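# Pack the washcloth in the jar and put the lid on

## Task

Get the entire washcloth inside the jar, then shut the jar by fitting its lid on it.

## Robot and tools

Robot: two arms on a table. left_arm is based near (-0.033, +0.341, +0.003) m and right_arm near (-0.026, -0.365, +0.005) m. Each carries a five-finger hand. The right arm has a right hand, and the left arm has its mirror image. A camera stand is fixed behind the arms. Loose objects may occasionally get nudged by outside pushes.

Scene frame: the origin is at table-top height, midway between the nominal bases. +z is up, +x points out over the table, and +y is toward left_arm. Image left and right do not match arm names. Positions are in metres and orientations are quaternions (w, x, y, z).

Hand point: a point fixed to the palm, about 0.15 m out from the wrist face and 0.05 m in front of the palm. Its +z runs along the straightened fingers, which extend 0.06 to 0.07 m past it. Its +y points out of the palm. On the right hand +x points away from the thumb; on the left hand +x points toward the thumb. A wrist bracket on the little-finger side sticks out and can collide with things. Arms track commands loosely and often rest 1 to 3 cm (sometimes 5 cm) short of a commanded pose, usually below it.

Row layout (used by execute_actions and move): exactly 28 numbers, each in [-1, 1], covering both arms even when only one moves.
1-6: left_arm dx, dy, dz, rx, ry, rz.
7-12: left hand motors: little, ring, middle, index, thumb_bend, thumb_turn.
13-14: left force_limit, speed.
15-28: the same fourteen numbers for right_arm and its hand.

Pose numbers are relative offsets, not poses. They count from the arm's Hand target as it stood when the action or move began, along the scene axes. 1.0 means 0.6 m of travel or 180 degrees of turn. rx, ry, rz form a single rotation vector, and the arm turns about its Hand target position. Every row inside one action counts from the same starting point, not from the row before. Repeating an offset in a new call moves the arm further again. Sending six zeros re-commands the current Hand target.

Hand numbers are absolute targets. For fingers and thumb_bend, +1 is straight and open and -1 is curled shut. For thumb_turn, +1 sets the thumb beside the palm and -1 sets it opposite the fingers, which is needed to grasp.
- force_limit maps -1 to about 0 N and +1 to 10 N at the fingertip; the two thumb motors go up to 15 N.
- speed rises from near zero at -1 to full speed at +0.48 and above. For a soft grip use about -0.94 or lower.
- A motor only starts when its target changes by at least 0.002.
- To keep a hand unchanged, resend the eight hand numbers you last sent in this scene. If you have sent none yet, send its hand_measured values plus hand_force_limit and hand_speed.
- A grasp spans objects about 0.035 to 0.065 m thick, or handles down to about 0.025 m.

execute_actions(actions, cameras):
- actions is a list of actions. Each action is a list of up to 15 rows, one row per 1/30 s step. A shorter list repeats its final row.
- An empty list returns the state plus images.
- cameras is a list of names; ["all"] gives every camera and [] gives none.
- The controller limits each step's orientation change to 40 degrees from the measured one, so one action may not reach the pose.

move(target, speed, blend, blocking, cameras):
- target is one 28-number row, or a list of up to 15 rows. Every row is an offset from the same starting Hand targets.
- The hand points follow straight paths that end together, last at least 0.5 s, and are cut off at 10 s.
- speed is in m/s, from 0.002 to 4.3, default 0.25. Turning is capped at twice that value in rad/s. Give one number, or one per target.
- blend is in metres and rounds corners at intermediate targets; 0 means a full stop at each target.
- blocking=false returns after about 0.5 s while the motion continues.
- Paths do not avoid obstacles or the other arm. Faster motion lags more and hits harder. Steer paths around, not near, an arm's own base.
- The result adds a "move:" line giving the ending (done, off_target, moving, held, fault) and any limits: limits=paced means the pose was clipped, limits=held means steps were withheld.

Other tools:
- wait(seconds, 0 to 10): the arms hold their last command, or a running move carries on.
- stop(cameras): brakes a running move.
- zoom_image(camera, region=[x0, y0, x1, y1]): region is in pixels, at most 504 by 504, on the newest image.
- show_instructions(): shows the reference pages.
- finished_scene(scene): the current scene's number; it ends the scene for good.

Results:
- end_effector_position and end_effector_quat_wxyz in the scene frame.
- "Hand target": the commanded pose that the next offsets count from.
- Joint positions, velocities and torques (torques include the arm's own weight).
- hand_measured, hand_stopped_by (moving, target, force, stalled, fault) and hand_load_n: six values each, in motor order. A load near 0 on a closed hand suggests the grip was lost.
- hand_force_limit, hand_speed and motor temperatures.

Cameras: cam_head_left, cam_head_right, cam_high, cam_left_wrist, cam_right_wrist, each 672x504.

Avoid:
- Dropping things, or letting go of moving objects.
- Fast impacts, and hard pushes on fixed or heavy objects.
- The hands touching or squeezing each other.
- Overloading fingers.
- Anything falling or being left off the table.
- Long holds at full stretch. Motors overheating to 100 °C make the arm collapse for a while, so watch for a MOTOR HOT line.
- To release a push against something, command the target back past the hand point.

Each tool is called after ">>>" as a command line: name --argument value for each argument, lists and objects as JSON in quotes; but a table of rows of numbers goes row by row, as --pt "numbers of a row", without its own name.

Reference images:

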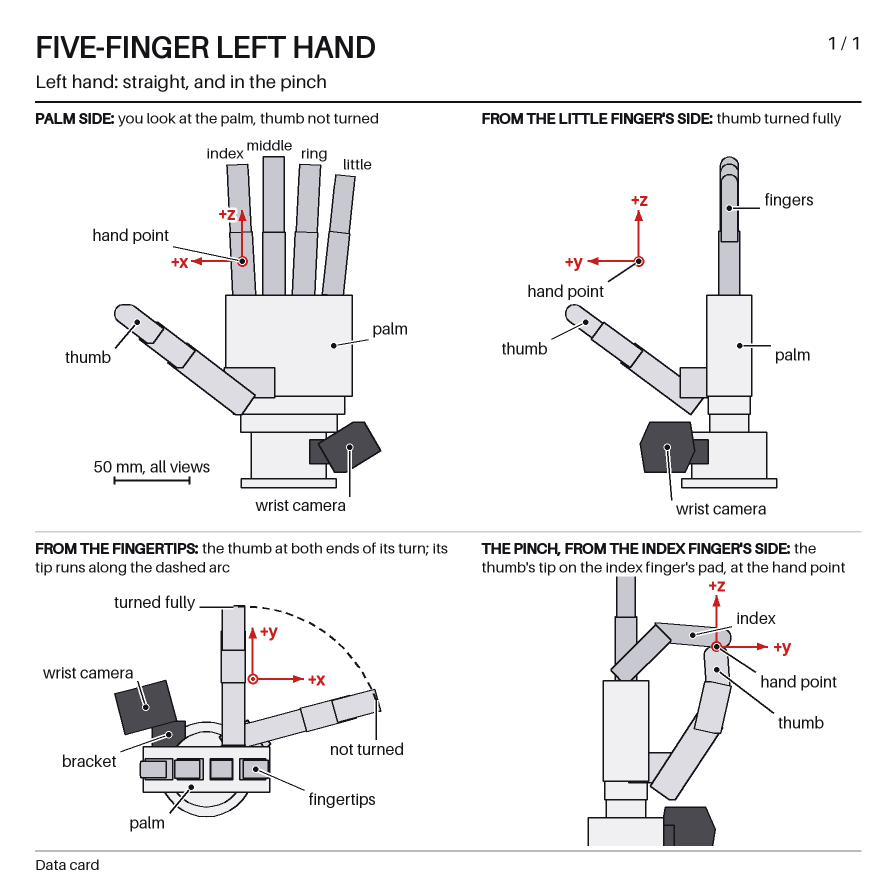

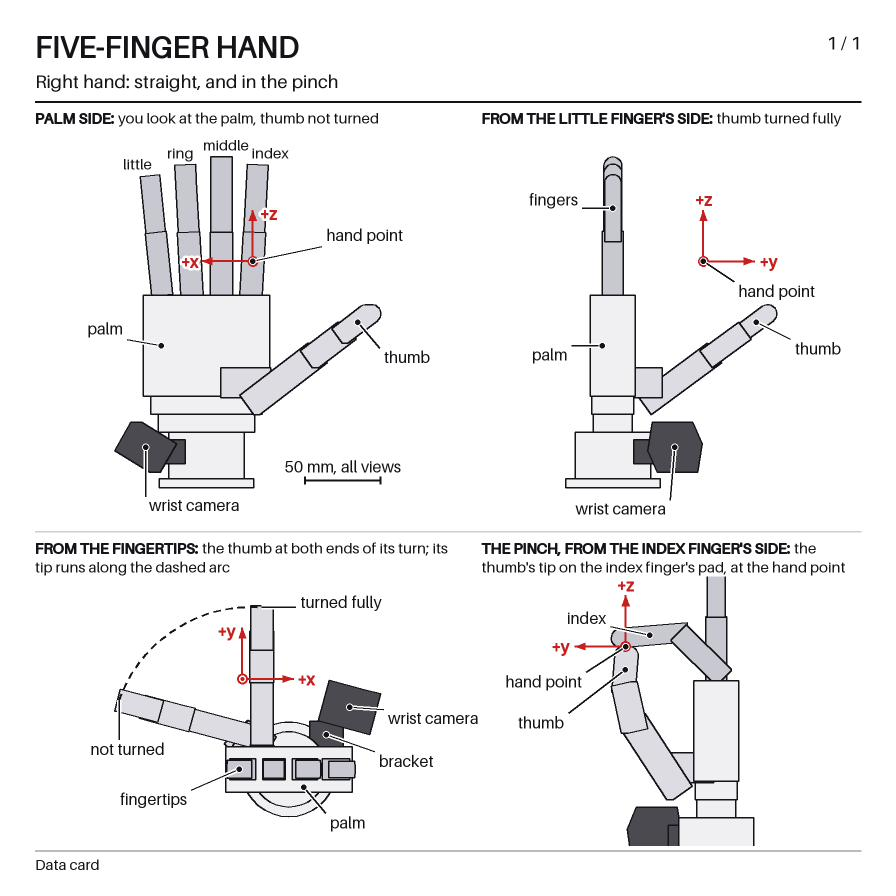

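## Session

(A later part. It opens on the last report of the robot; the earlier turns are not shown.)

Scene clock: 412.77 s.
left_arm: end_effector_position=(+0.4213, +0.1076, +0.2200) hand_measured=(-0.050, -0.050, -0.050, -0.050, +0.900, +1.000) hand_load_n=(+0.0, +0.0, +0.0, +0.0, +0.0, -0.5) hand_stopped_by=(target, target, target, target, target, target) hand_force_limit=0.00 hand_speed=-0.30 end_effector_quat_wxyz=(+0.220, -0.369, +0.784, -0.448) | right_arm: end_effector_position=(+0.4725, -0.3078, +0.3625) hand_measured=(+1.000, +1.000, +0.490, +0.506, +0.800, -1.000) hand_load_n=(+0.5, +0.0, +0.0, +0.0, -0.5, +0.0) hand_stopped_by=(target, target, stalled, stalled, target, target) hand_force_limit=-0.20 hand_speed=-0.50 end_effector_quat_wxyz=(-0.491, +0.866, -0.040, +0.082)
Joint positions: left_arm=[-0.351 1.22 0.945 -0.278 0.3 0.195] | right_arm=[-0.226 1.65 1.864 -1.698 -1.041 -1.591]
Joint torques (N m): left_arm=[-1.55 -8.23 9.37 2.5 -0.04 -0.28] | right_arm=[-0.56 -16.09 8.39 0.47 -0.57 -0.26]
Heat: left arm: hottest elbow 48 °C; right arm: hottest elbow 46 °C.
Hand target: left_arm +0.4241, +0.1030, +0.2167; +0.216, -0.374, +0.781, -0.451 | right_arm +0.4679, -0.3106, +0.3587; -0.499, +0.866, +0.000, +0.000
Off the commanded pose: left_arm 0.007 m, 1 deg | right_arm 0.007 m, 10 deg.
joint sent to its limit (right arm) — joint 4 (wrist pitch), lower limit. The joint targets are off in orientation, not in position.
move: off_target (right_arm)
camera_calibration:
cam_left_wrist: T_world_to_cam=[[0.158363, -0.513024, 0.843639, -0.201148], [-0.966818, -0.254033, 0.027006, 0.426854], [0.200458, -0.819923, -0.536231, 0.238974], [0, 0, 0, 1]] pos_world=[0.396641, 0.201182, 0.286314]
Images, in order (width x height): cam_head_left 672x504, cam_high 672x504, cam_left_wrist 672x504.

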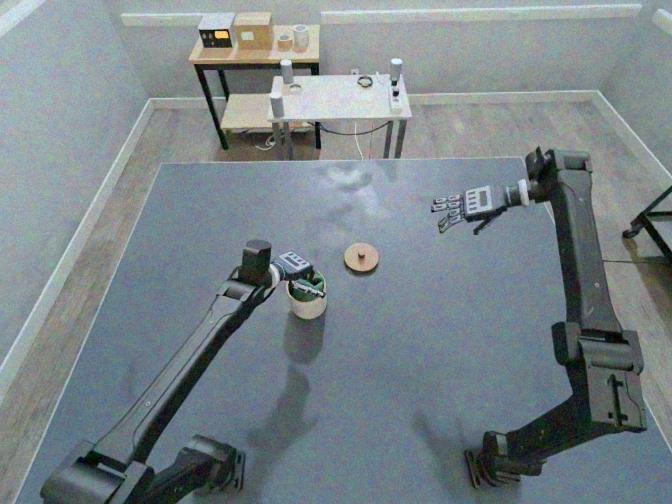

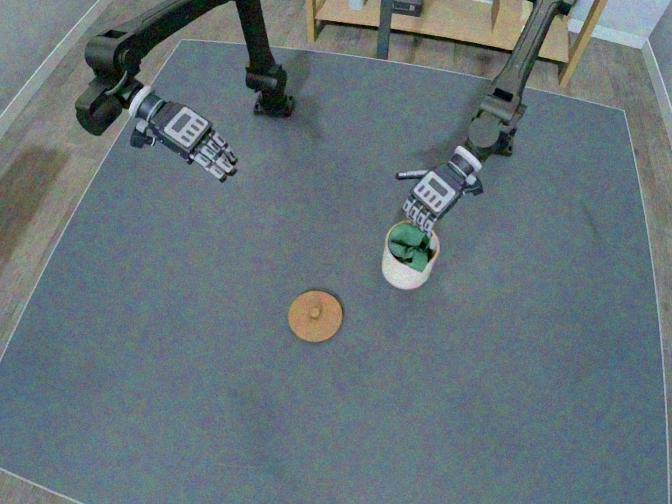

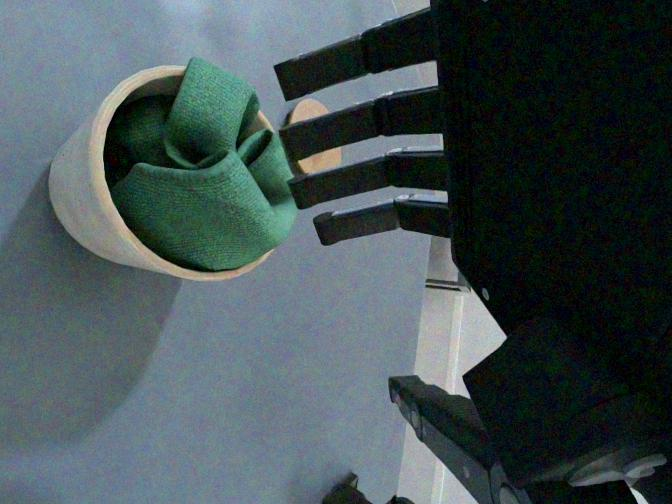

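>>> move --pt "0.012 -0.005 -0.17 0 0 0 -0.05 -0.05 -0.05 -0.05 0.9 1 0.0 -0.3 0 0 0 0 0 0 1 1 0.6 0.6 0.8 -1 -0.2 -0.5" --speed 0.08 --cameras '["cam_head_left","cam_high","cam_left_wrist"]'

>>> zoom_image --camera "cam_high" --region '[350, 170, 490, 310]'

Scene clock: 419.83 s.
left_arm: end_effector_position=(+0.4311, +0.1042, +0.1239) hand_measured=(-0.050, -0.050, -0.050, -0.050, +0.900, +1.000) hand_load_n=(+0.0, -0.5, +0.0, -0.5, +0.0, +0.0) hand_stopped_by=(target, target, target, target, target, target) hand_force_limit=0.00 hand_speed=-0.30 end_effector_quat_wxyz=(+0.222, -0.369, +0.781, -0.452) | right_arm: end_effector_position=(+0.4725, -0.3078, +0.3625) hand_measured=(+1.000, +1.000, +0.490, +0.506, +0.800, -1.000) hand_load_n=(+0.0, +0.0, +0.0, -0.5, +0.0, +0.0) hand_stopped_by=(target, target, stalled, stalled, target, target) hand_force_limit=-0.20 hand_speed=-0.50 end_effector_quat_wxyz=(-0.491, +0.866, -0.040, +0.082)
Joint positions: left_arm=[-0.351 1.365 0.791 0.032 0.3 0.192] | right_arm=[-0.226 1.65 1.864 -1.698 -1.041 -1.591]
Joint torques (N m): left_arm=[-1.55 -8.7 8.17 2.59 -0.07 -0.25] | right_arm=[-0.56 -16.15 8.39 0.47 -0.57 -0.26]
Heat: left arm: hottest elbow 48 °C; right arm: hottest elbow 46 °C.
Hand target: left_arm +0.4312, +0.1000, +0.1144; +0.216, -0.374, +0.781, -0.451 | right_arm +0.4679, -0.3106, +0.3587; -0.499, +0.866, +0.000, +0.000
Off the commanded pose: left_arm 0.010 m, 1 deg | right_arm 0.007 m, 10 deg.
joint sent to its limit (right arm) — joint 4 (wrist pitch), lower limit. The joint targets are off in orientation, not in position.
move: off_target (right_arm)
camera_calibration:
cam_left_wrist: T_world_to_cam=[[0.152365, -0.508016, 0.847765, -0.121821], [-0.966487, -0.255906, 0.0203533, 0.438948], [0.206608, -0.822455, -0.529982, 0.179396], [0, 0, 0, 1]] pos_world=[0.405734, 0.197987, 0.189418]
Images, in order (width x height): cam_head_left 672x504, cam_high 672x504, cam_left_wrist 672x504.

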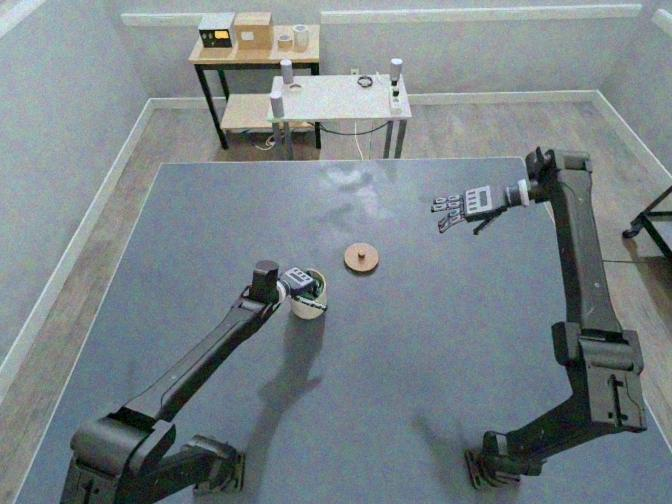

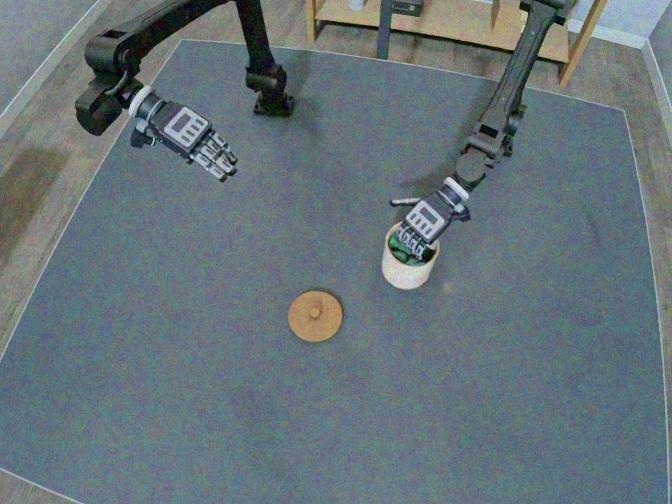

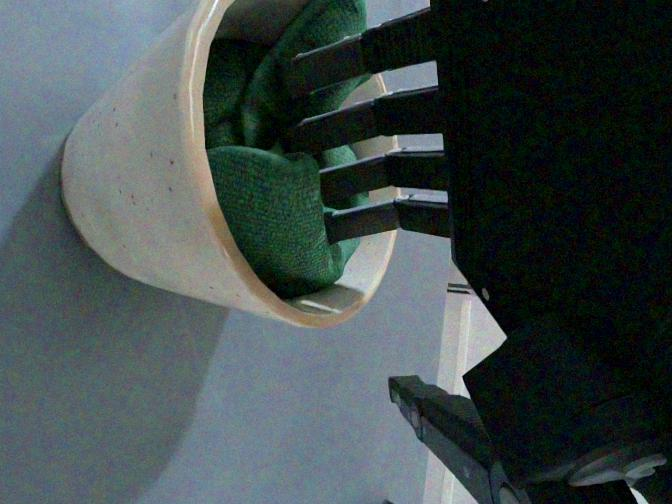

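Scaled by 3.600 from the camera's 672x504 image, which has a finer 960x720 frame.

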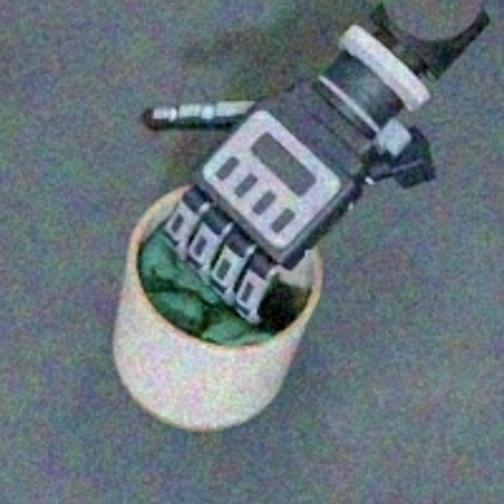

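>>> move --pt "0.0 0.0 -0.05 0 0 0 -0.05 -0.05 -0.05 -0.05 0.9 1 0.0 -0.3 0 0 0 0 0 0 1 1 0.6 0.6 0.8 -1 -0.2 -0.5" --pt "-0.01 -0.0 0.2 0 0 0 -0.05 -0.05 -0.05 -0.05 0.9 1 0.0 -0.3 0 0 0 0 0 0 1 1 0.6 0.6 0.8 -1 -0.2 -0.5" --pt "-0.12 0.15 0.3 0 0 0 -0.05 -0.05 -0.05 -0.05 0.9 1 0.0 -0.3 0 0 0 0 0 0 1 1 0.6 0.6 0.8 -1 -0.2 -0.5" --speed '[0.06, 0.12, 0.2]' --blend '[0, 0.03, 0]' --cameras '["all"]'

>>> zoom_image --camera "cam_high" --region '[375, 210, 445, 295]'

>>> zoom_image --camera "cam_head_left" --region '[270, 230, 390, 330]'

>>> zoom_image --camera "cam_left_wrist" --region '[110, 50, 370, 270]'

Scene clock: 428.50 s.
left_arm: end_effector_position=(+0.3497, +0.1877, +0.2685) hand_measured=(-0.050, -0.050, -0.050, -0.050, +0.900, +1.000) hand_load_n=(+0.0, +0.0, +0.0, +0.0, +0.0, +0.0) hand_stopped_by=(target, target, target, target, target, target) hand_force_limit=0.00 hand_speed=-0.30 end_effector_quat_wxyz=(+0.196, -0.387, +0.784, -0.443) | right_arm: end_effector_position=(+0.4725, -0.3078, +0.3625) hand_measured=(+1.000, +1.000, +0.490, +0.506, +0.800, -1.000) hand_load_n=(+0.0, +0.0, +0.0, -0.5, +0.0, +0.0) hand_stopped_by=(target, target, stalled, stalled, target, target) hand_force_limit=-0.20 hand_speed=-0.50 end_effector_quat_wxyz=(-0.491, +0.866, -0.040, +0.082)
Joint positions: left_arm=[-0.164 0.969 0.92 -0.586 0.463 0.277] | right_arm=[-0.226 1.65 1.864 -1.698 -1.041 -1.591]
Joint torques (N m): left_arm=[-0.62 -6.59 13.33 1.32 0.21 0.11] | right_arm=[-0.62 -16.09 8.39 0.47 -0.58 -0.26]
Heat: left arm: hottest elbow 49 °C; right arm: hottest elbow 46 °C.
Hand target: left_arm +0.3592, +0.1900, +0.2946; +0.216, -0.374, +0.781, -0.451 | right_arm +0.4679, -0.3106, +0.3587; -0.499, +0.866, +0.000, +0.000
Off the commanded pose: left_arm 0.028 m, 3 deg | right_arm 0.007 m, 10 deg.
joint sent to its limit (right arm) — joint 4 (wrist pitch), lower limit. The joint targets are off in orientation, not in position.
move: off_target (left_arm, right_arm)
camera_calibration:
cam_left_wrist: T_world_to_cam=[[0.210812, -0.498291, 0.84099, -0.209942], [-0.961218, -0.262166, 0.0856148, 0.360442], [0.177818, -0.826423, -0.534234, 0.353594], [0, 0, 0, 1]] pos_world=[0.327846, 0.282102, 0.334602]
cam_right_wrist: T_world_to_cam=[[0.332973, -0.549499, -0.766277, -0.0556356], [-0.885628, -0.461236, -0.0540827, 0.295426], [-0.323716, 0.696644, -0.640231, 0.716275], [0, 0, 0, 1]] pos_world=[0.512032, -0.393299, 0.431926]

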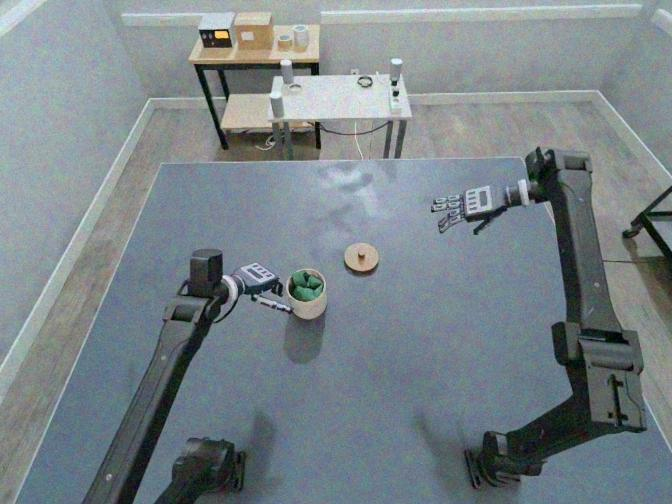

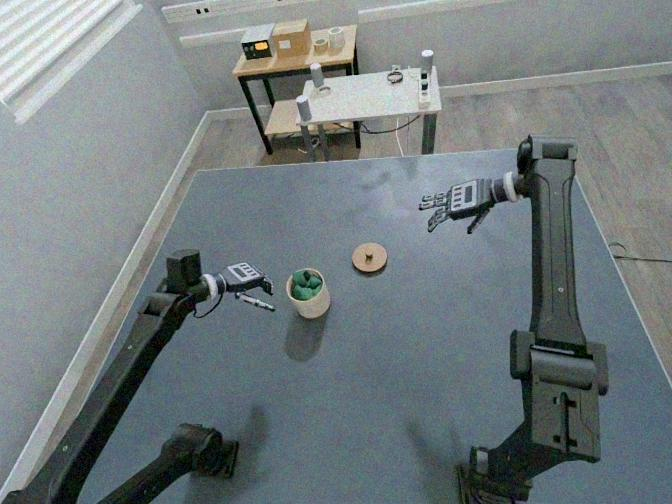

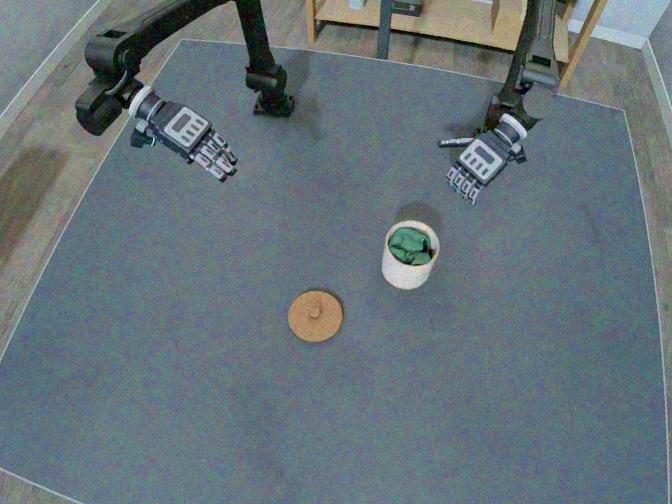

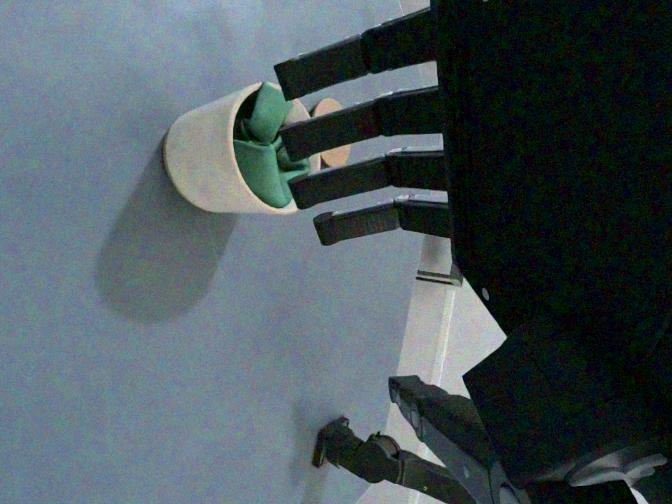

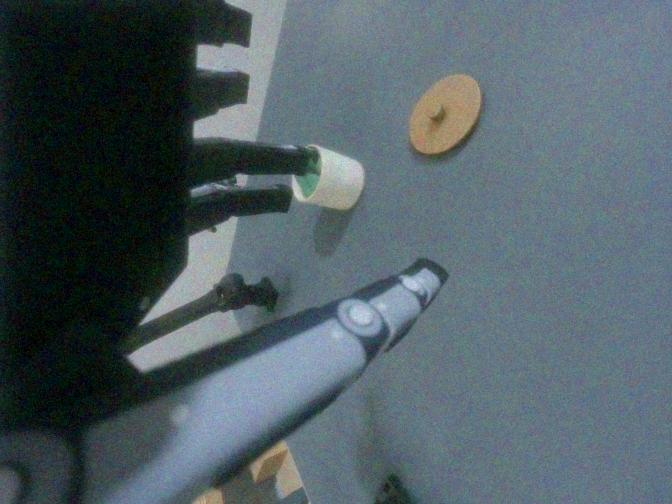

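Scaled by 5.929 from the camera's 672x504 image, which has a finer 960x720 frame.

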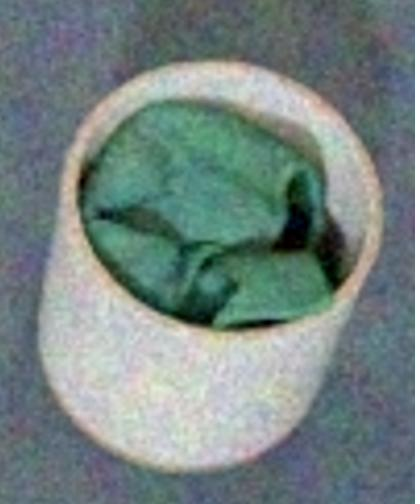

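Scaled by 4.200 from the camera's 672x504 image, which has a finer 960x720 frame.

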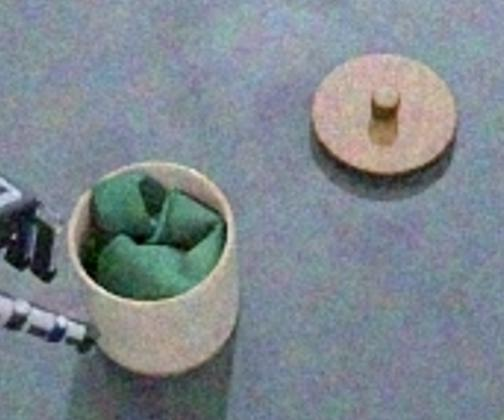

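Scaled by 1.938 from the camera's 672x504 image, which has a finer 960x720 frame.

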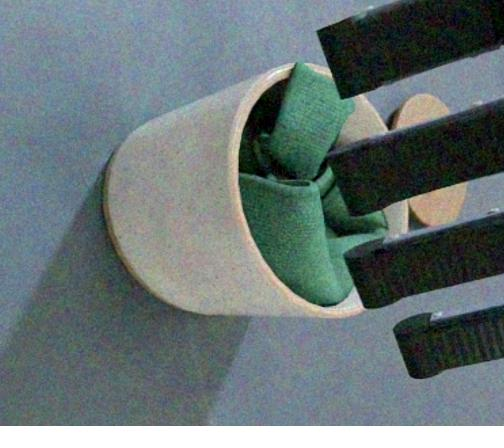

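>>> move --pt "-0.1 0.15 0.1 0 0 0 -0.05 -0.05 -0.05 -0.05 0.9 1 0.0 -0.3 0.254 0.36 -0.28 0 0 0 1 1 0.45 0.45 0.6 -1 -0.2 -0.4" --speed 0.25 --cameras '["cam_head_left","cam_high","cam_right_wrist"]'

>>> zoom_image --camera "cam_right_wrist" --region '[250, 50, 650, 400]'

>>> zoom_image --camera "cam_head_left" --region '[310, 200, 450, 310]'

Scene clock: 438.50 s.
left_arm: end_effector_position=(+0.2948, +0.2761, +0.3310) hand_measured=(-0.050, -0.050, -0.050, -0.050, +0.900, +1.000) hand_load_n=(+0.0, +0.0, +0.0, +0.0, +0.0, +0.0) hand_stopped_by=(target, target, target, target, target, target) hand_force_limit=0.00 hand_speed=-0.30 end_effector_quat_wxyz=(+0.194, -0.388, +0.782, -0.448) | right_arm: end_effector_position=(+0.6064, -0.0974, +0.1930) hand_measured=(+1.000, +1.000, +0.450, +0.450, +0.600, -1.000) hand_load_n=(+0.0, +0.0, +0.0, +0.0, +0.0, +0.0) hand_stopped_by=(target, target, target, target, target, target) hand_force_limit=-0.20 hand_speed=-0.40 end_effector_quat_wxyz=(-0.500, +0.866, +0.000, -0.001)
Joint positions: left_arm=[0.169 0.851 1.039 -0.964 0.727 0.525] | right_arm=[0.128 2.099 2.056 -1.21 -1.018 -1.2]
Joint torques (N m): left_arm=[-0.56 -4.31 13.03 1.13 0.38 0.09] | right_arm=[-0.15 -20.31 14.98 0.75 -0.54 -0.08]
Heat: left arm: hottest elbow 52 °C; right arm: hottest elbow 46 °C.
Hand target: left_arm +0.2992, +0.2800, +0.3545; +0.216, -0.374, +0.781, -0.451 | right_arm +0.6203, -0.0947, +0.1909; -0.499, +0.866, +0.000, +0.001
Off the commanded pose: left_arm 0.024 m, 3 deg | right_arm 0.014 m, 0 deg.
move: off_target (left_arm, right_arm)
camera_calibration:
cam_right_wrist: T_world_to_cam=[[0.329442, -0.485888, -0.809556, -0.0979025], [-0.806454, -0.59071, 0.0263592, 0.425662], [-0.49102, 0.644185, -0.586451, 0.590349], [0, 0, 0, 1]] pos_world=[0.665403, -0.176421, 0.255733]
Images, in order (width x height): cam_head_left 672x504, cam_high 672x504, cam_right_wrist 672x504.

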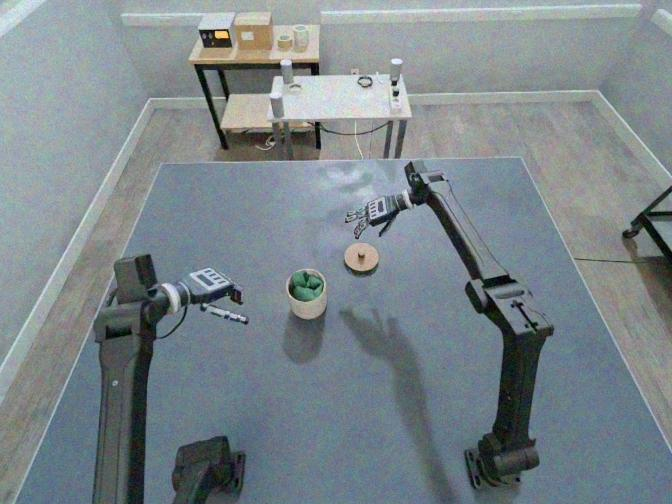

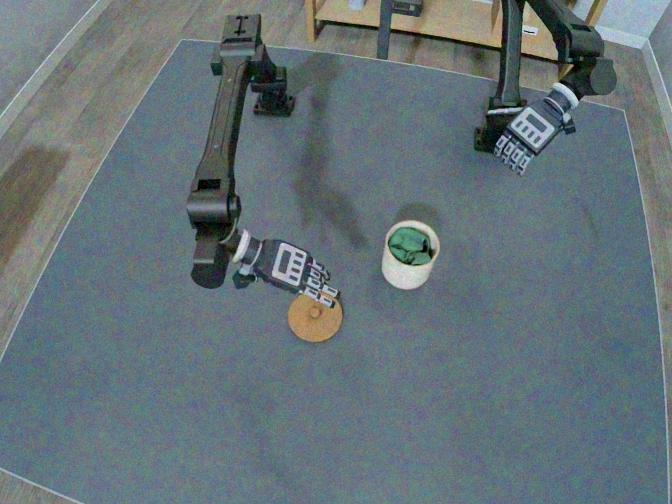

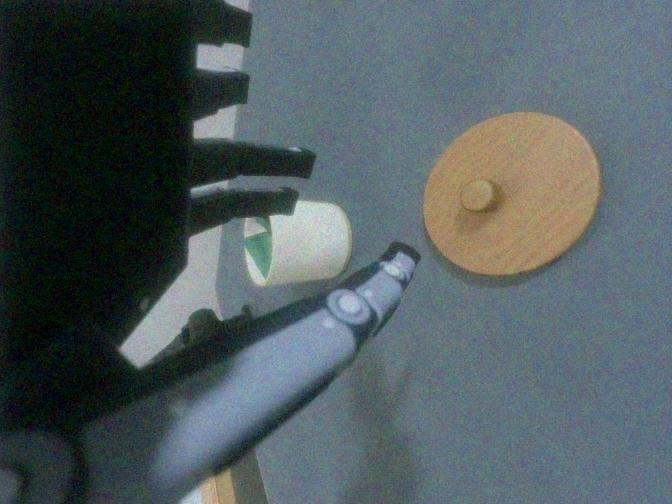

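Scaled by 1.260 from the camera's 672x504 image, which has a finer 960x720 frame.

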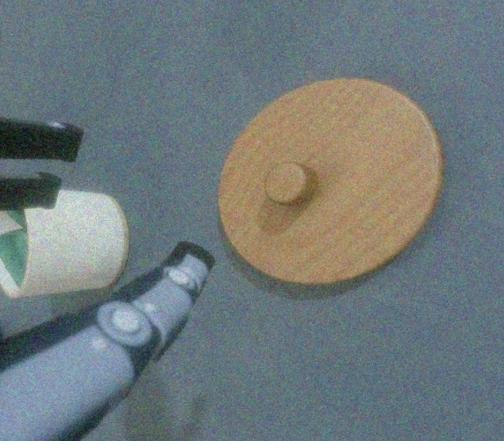

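Scaled by 3.600 from the camera's 672x504 image, which has a finer 960x720 frame.

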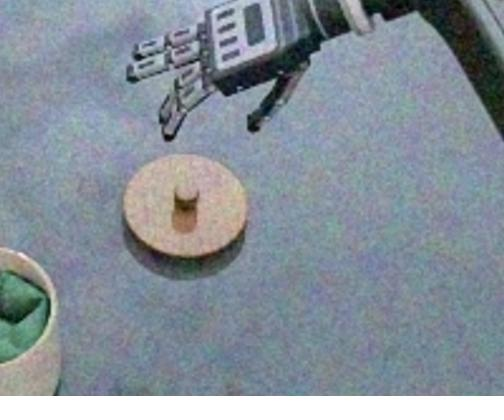

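>>> move --pt "0 0 0 0 0 0 -0.05 -0.05 -0.05 -0.05 0.9 1 0.0 -0.3 0.035 0.02 -0.165 0 0 0 1 1 0.45 0.45 0.6 -1 -0.2 -0.4" --speed 0.15 --cameras '["cam_head_left","cam_high","cam_right_wrist"]'

>>> zoom_image --camera "cam_right_wrist" --region '[250, 50, 650, 400]'

>>> zoom_image --camera "cam_head_left" --region '[310, 200, 450, 310]'

>>> zoom_image --camera "cam_high" --region '[240, 240, 380, 370]'

Scene clock: 449.87 s.
left_arm: end_effector_position=(+0.2947, +0.2761, +0.3311) hand_measured=(-0.050, -0.050, -0.050, -0.050, +0.900, +1.000) hand_load_n=(+0.0, +0.0, +0.5, +0.0, +0.0, -0.5) hand_stopped_by=(target, target, target, target, target, target) hand_force_limit=0.00 hand_speed=-0.30 end_effector_quat_wxyz=(+0.194, -0.388, +0.782, -0.448) | right_arm: end_effector_position=(+0.6441, -0.0903, +0.1167) hand_measured=(+1.000, +1.000, +0.450, +0.450, +0.600, -1.000) hand_load_n=(+0.0, +0.0, +0.0, +0.0, +0.0, +0.0) hand_stopped_by=(target, target, target, target, target, target) hand_force_limit=-0.20 hand_speed=-0.40 end_effector_quat_wxyz=(-0.503, +0.864, +0.006, +0.017)
Joint positions: left_arm=[0.169 0.851 1.039 -0.964 0.727 0.525] | right_arm=[0.128 2.218 2.056 -1.043 -1.013 -1.188]
Joint torques (N m): left_arm=[-0.56 -4.84 12.94 1.14 0.38 0.09] | right_arm=[0.79 -22.01 9.69 1.72 -0.54 -0.07]
Motor temperatures (°C): left_arm=[27 30 53 30 32 26] | right_arm=[33 35 51 29 29 27]
Heat: left arm: hottest elbow 53 °C; right arm: hottest elbow 51 °C.
Hand target: left_arm +0.2991, +0.2800, +0.3546; +0.216, -0.374, +0.781, -0.451 | right_arm +0.6412, -0.0827, +0.0918; -0.499, +0.866, +0.000, +0.001
Off the commanded pose: left_arm 0.024 m, 3 deg | right_arm 0.026 m, 2 deg.
move: off_target (left_arm, right_arm)
camera_calibration:
cam_right_wrist: T_world_to_cam=[[0.355253, -0.484214, -0.799582, -0.186288], [-0.811341, -0.584537, -0.00649186, 0.469844], [-0.464242, 0.65104, -0.600521, 0.54463], [0, 0, 0, 1]] pos_world=[0.700224, -0.170138, 0.181159]
Images, in order (width x height): cam_head_left 672x504, cam_high 672x504, cam_right_wrist 672x504.

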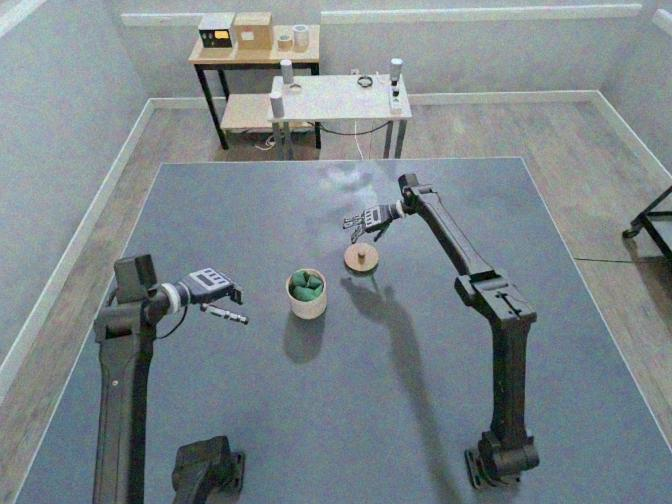

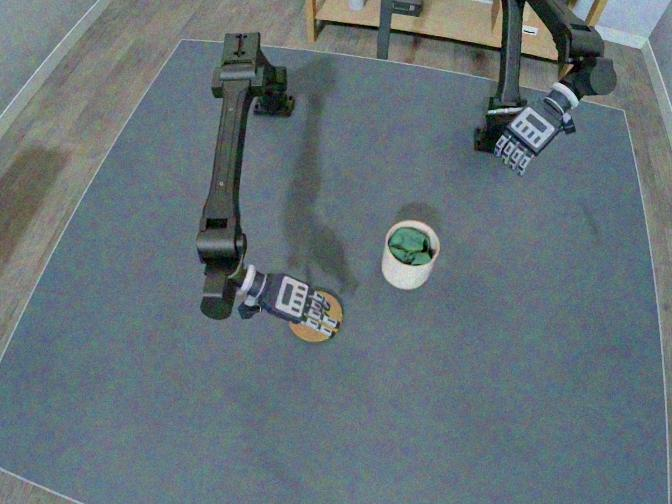

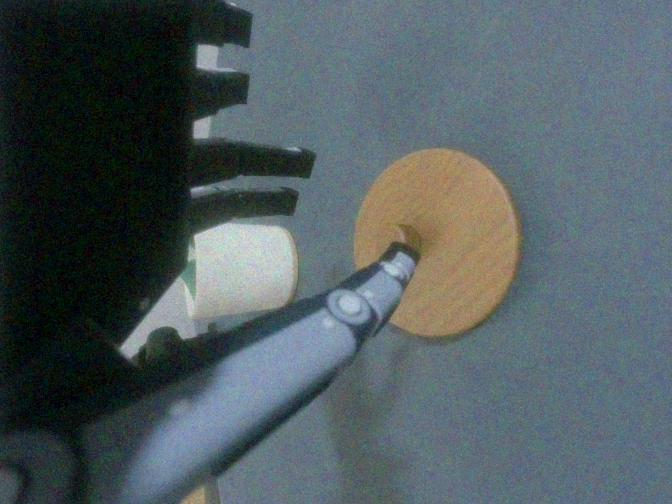

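Scaled by 1.260 from the camera's 672x504 image, which has a finer 960x720 frame.

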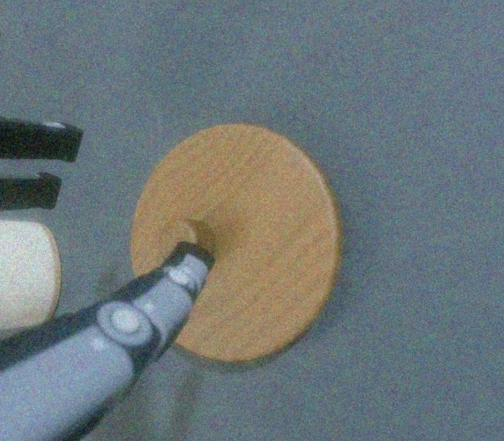

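Scaled by 3.600 from the camera's 672x504 image, which has a finer 960x720 frame.

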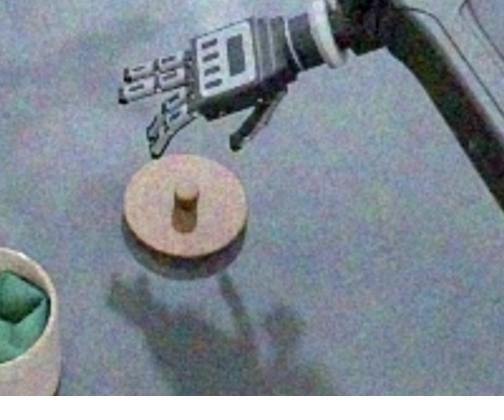

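Scaled by 3.600 from the camera's 672x504 image, which has a finer 960x720 frame.

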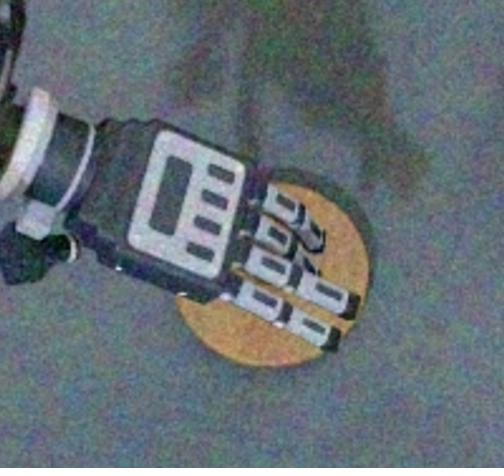

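>>> move --pt "0 0 0 0 0 0 -0.05 -0.05 -0.05 -0.05 0.9 1 0.0 -0.3 -0.024 0.021 -0.07 0 0 0 1 1 0.45 0.45 0.6 -1 -0.2 -0.4" --speed 0.08 --cameras '["cam_head_left","cam_head_right","cam_high","cam_right_wrist"]'

>>> zoom_image --camera "cam_right_wrist" --region '[250, 50, 650, 400]'

>>> zoom_image --camera "cam_head_left" --region '[310, 200, 430, 300]'

>>> zoom_image --camera "cam_high" --region '[240, 260, 360, 370]'

Scene clock: 464.60 s.
left_arm: end_effector_position=(+0.2947, +0.2761, +0.3311) hand_measured=(-0.050, -0.050, -0.050, -0.050, +0.900, +1.000) hand_load_n=(+0.0, +0.0, +0.0, +0.0, +0.0, +0.0) hand_stopped_by=(target, target, target, target, target, target) hand_force_limit=0.00 hand_speed=-0.30 end_effector_quat_wxyz=(+0.194, -0.388, +0.782, -0.448) | right_arm: end_effector_position=(+0.6338, -0.0749, +0.0747) hand_measured=(+1.000, +1.000, +0.450, +0.450, +0.600, -1.000) hand_load_n=(+0.0, -0.5, +0.0, +0.0, +0.0, +0.0) hand_stopped_by=(target, target, target, target, target, target) hand_force_limit=-0.20 hand_speed=-0.40 end_effector_quat_wxyz=(-0.504, +0.864, +0.008, +0.018)
Joint positions: left_arm=[0.169 0.851 1.039 -0.964 0.727 0.525] | right_arm=[0.152 2.218 1.94 -0.891 -1.006 -1.149]
Joint torques (N m): left_arm=[-0.62 -4.66 12.94 1.14 0.39 0.08] | right_arm=[0.62 -22.65 8.66 1.8 -0.5 -0.08]
Motor temperatures (°C): left_arm=[27 30 55 30 32 26] | right_arm=[33 36 50 29 29 27]
Heat: left arm: hottest elbow 55 °C; right arm: hottest elbow 50 °C.
Hand target: left_arm +0.2991, +0.2800, +0.3546; +0.216, -0.374, +0.781, -0.451 | right_arm +0.6268, -0.0699, +0.0498; -0.499, +0.866, +0.000, +0.000
Off the commanded pose: left_arm 0.024 m, 3 deg | right_arm 0.026 m, 2 deg.
move: off_target (left_arm, right_arm)
camera_calibration:
cam_right_wrist: T_world_to_cam=[[0.359428, -0.481661, -0.799258, -0.211167], [-0.80973, -0.586707, -0.0105665, 0.469252], [-0.463841, 0.650982, -0.600895, 0.50438], [0, 0, 0, 1]] pos_world=[0.689819, -0.15474, 0.13926]
Images, in order (width x height): cam_head_left 672x504, cam_head_right 672x504, cam_high 672x504, cam_right_wrist 672x504.

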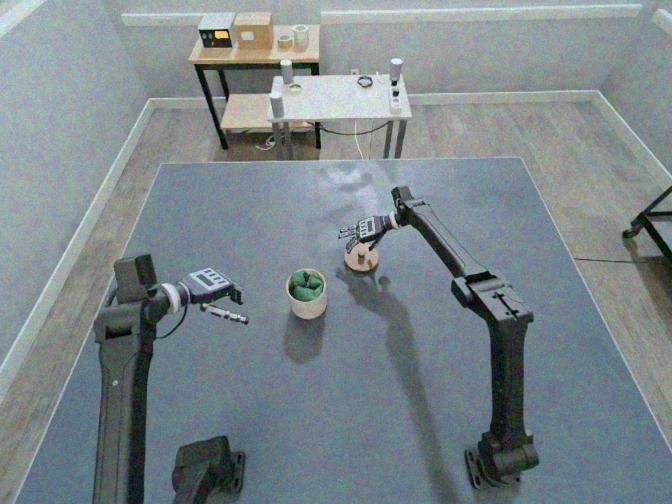

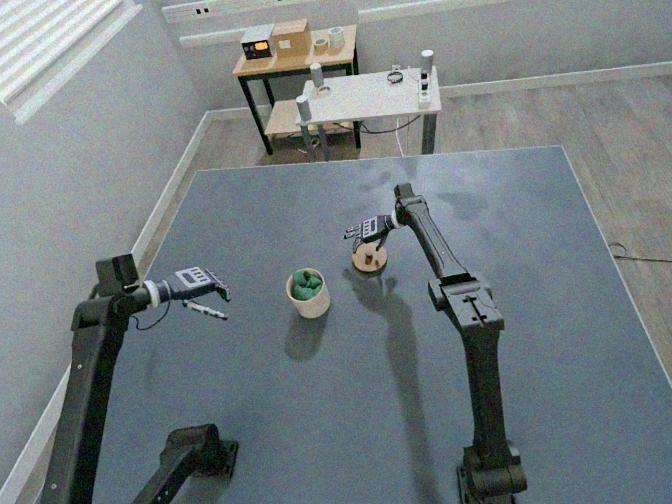

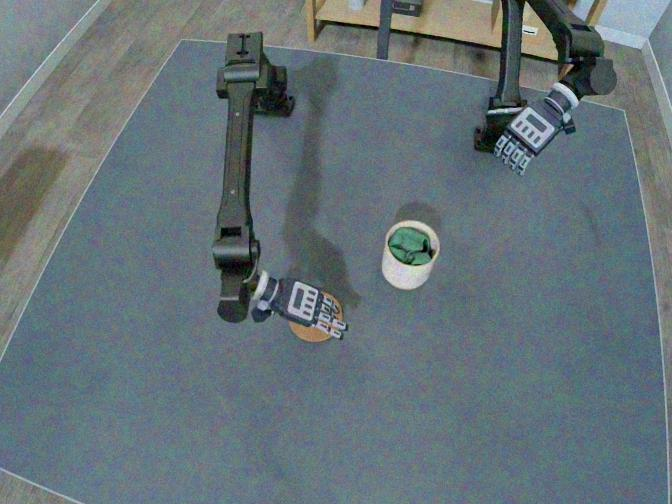

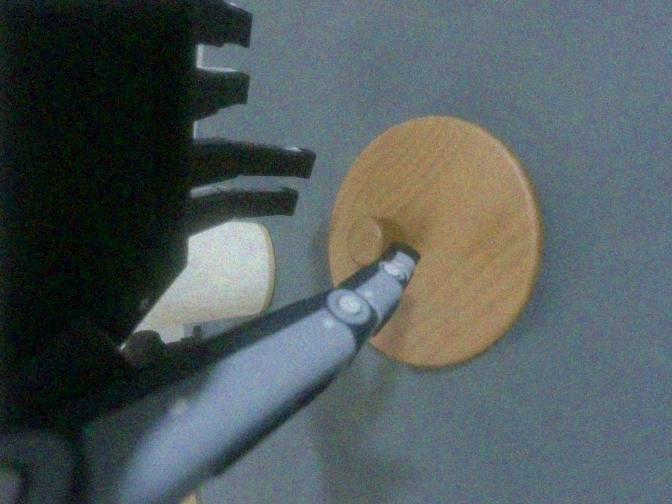

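Scaled by 1.260 from the camera's 672x504 image, which has a finer 960x720 frame.

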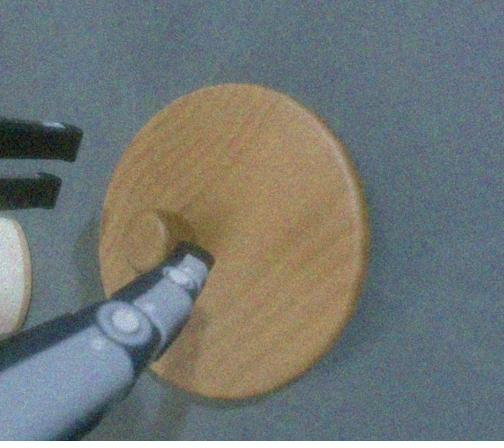

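Scaled by 4.200 from the camera's 672x504 image, which has a finer 960x720 frame.

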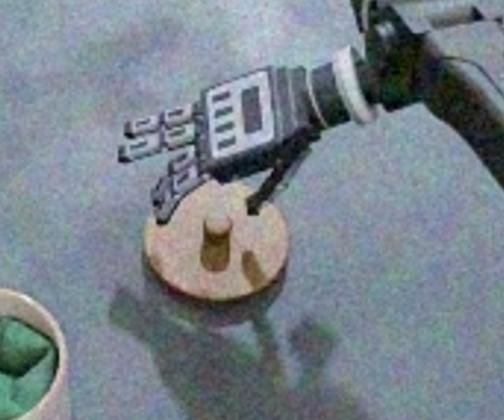

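Scaled by 4.200 from the camera's 672x504 image, which has a finer 960x720 frame.

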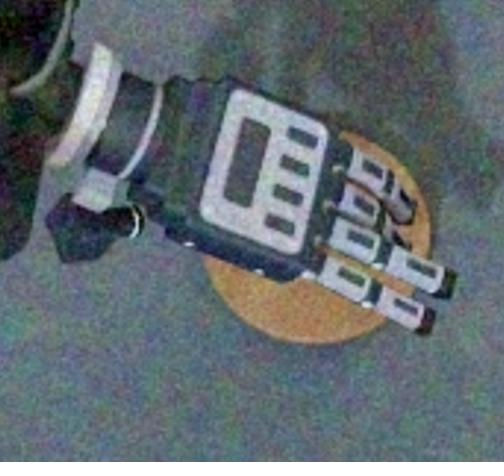

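>>> move --pt "0 0 0 0 0 0 -0.05 -0.05 -0.05 -0.05 0.9 1 0.0 -0.3 0.0 -0.012 -0.048 0 0 0 1 1 0.45 0.45 0.6 -1 -0.2 -0.4" --speed 0.05 --cameras '["cam_head_left","cam_head_right","cam_right_wrist"]'

>>> zoom_image --camera "cam_right_wrist" --region '[250, 50, 650, 400]'

>>> zoom_image --camera "cam_head_left" --region '[320, 210, 420, 300]'

>>> zoom_image --camera "cam_head_right" --region '[330, 210, 430, 300]'

Scene clock: 469.67 s.
left_arm: end_effector_position=(+0.2947, +0.2761, +0.3311) hand_measured=(-0.050, -0.050, -0.050, -0.050, +0.900, +1.000) hand_load_n=(+0.0, +0.0, +0.0, +0.0, +0.0, +0.0) hand_stopped_by=(target, target, target, target, target, target) hand_force_limit=0.00 hand_speed=-0.30 end_effector_quat_wxyz=(+0.194, -0.388, +0.782, -0.448) | right_arm: end_effector_position=(+0.6310, -0.0755, +0.0521) hand_measured=(+1.000, +1.000, +0.450, +0.450, +0.600, -1.000) hand_load_n=(+0.0, +0.0, +0.0, -0.5, +0.0, +0.0) hand_stopped_by=(target, target, target, target, target, target) hand_force_limit=-0.20 hand_speed=-0.40 end_effector_quat_wxyz=(-0.503, +0.864, +0.007, +0.015)
Joint positions: left_arm=[0.169 0.851 1.039 -0.964 0.727 0.525] | right_arm=[0.152 2.234 1.906 -0.847 -1.006 -1.149]
Joint torques (N m): left_arm=[-0.56 -4.6 12.97 1.11 0.37 0.09] | right_arm=[-0.26 -21.95 8.61 1.85 -0.67 -0.25]
Motor temperatures (°C): left_arm=[27 30 56 30 32 26] | right_arm=[33 36 49 29 29 27]
Heat: left arm: hottest elbow 56 °C; right arm: hottest elbow 49 °C.
Hand target: left_arm +0.2991, +0.2800, +0.3546; +0.216, -0.374, +0.781, -0.451 | right_arm +0.6267, -0.0772, +0.0209; -0.499, +0.866, +0.000, +0.000
Off the commanded pose: left_arm 0.024 m, 3 deg | right_arm 0.031 m, 2 deg.
move: off_target (left_arm, right_arm)
camera_calibration:
cam_right_wrist: T_world_to_cam=[[0.354583, -0.482715, -0.800786, -0.225478], [-0.809907, -0.586537, -0.00505598, 0.466232], [-0.46725, 0.650354, -0.59893, 0.491976], [0, 0, 0, 1]] pos_world=[0.687431, -0.155338, 0.116457]
Images, in order (width x height): cam_head_left 672x504, cam_head_right 672x504, cam_right_wrist 672x504.

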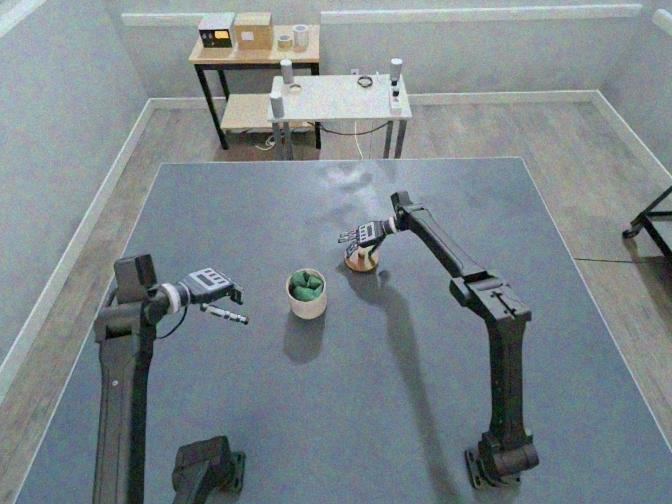

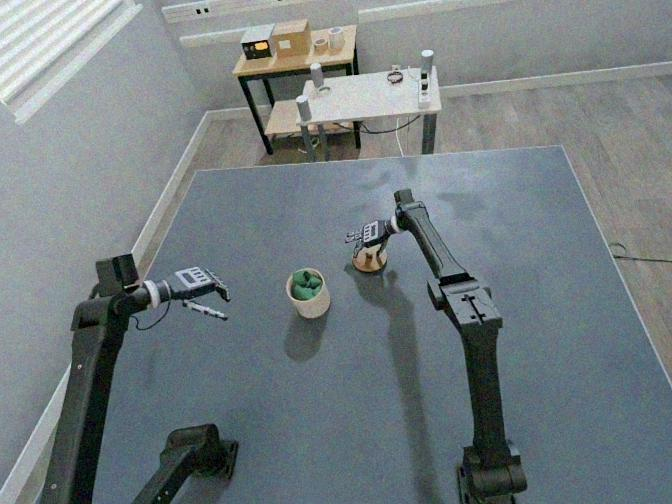

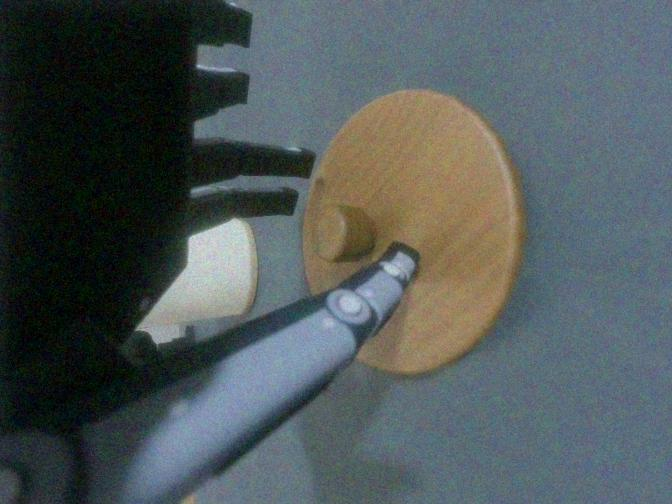

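Scaled by 1.260 from the camera's 672x504 image, which has a finer 960x720 frame.

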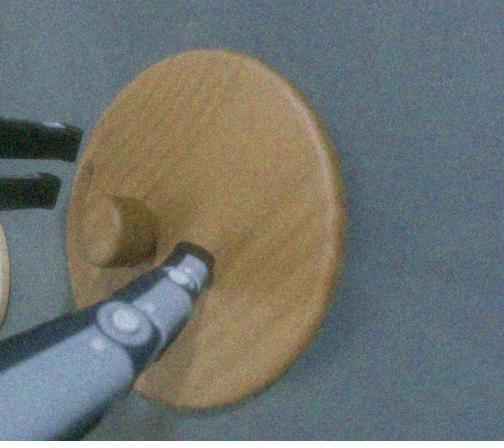

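Scaled by 5.040 from the camera's 672x504 image, which has a finer 960x720 frame.

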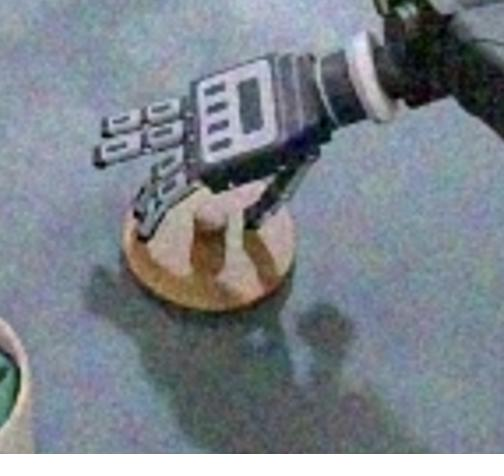

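Scaled by 5.040 from the camera's 672x504 image, which has a finer 960x720 frame.

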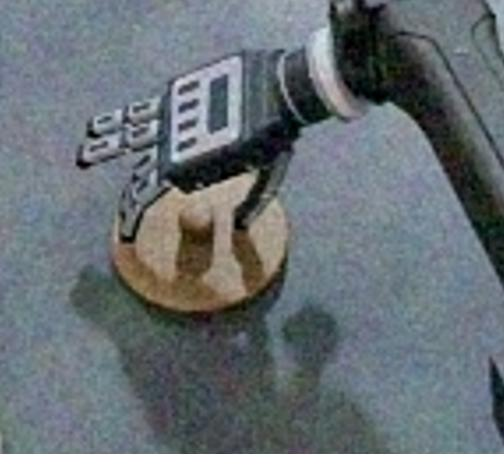

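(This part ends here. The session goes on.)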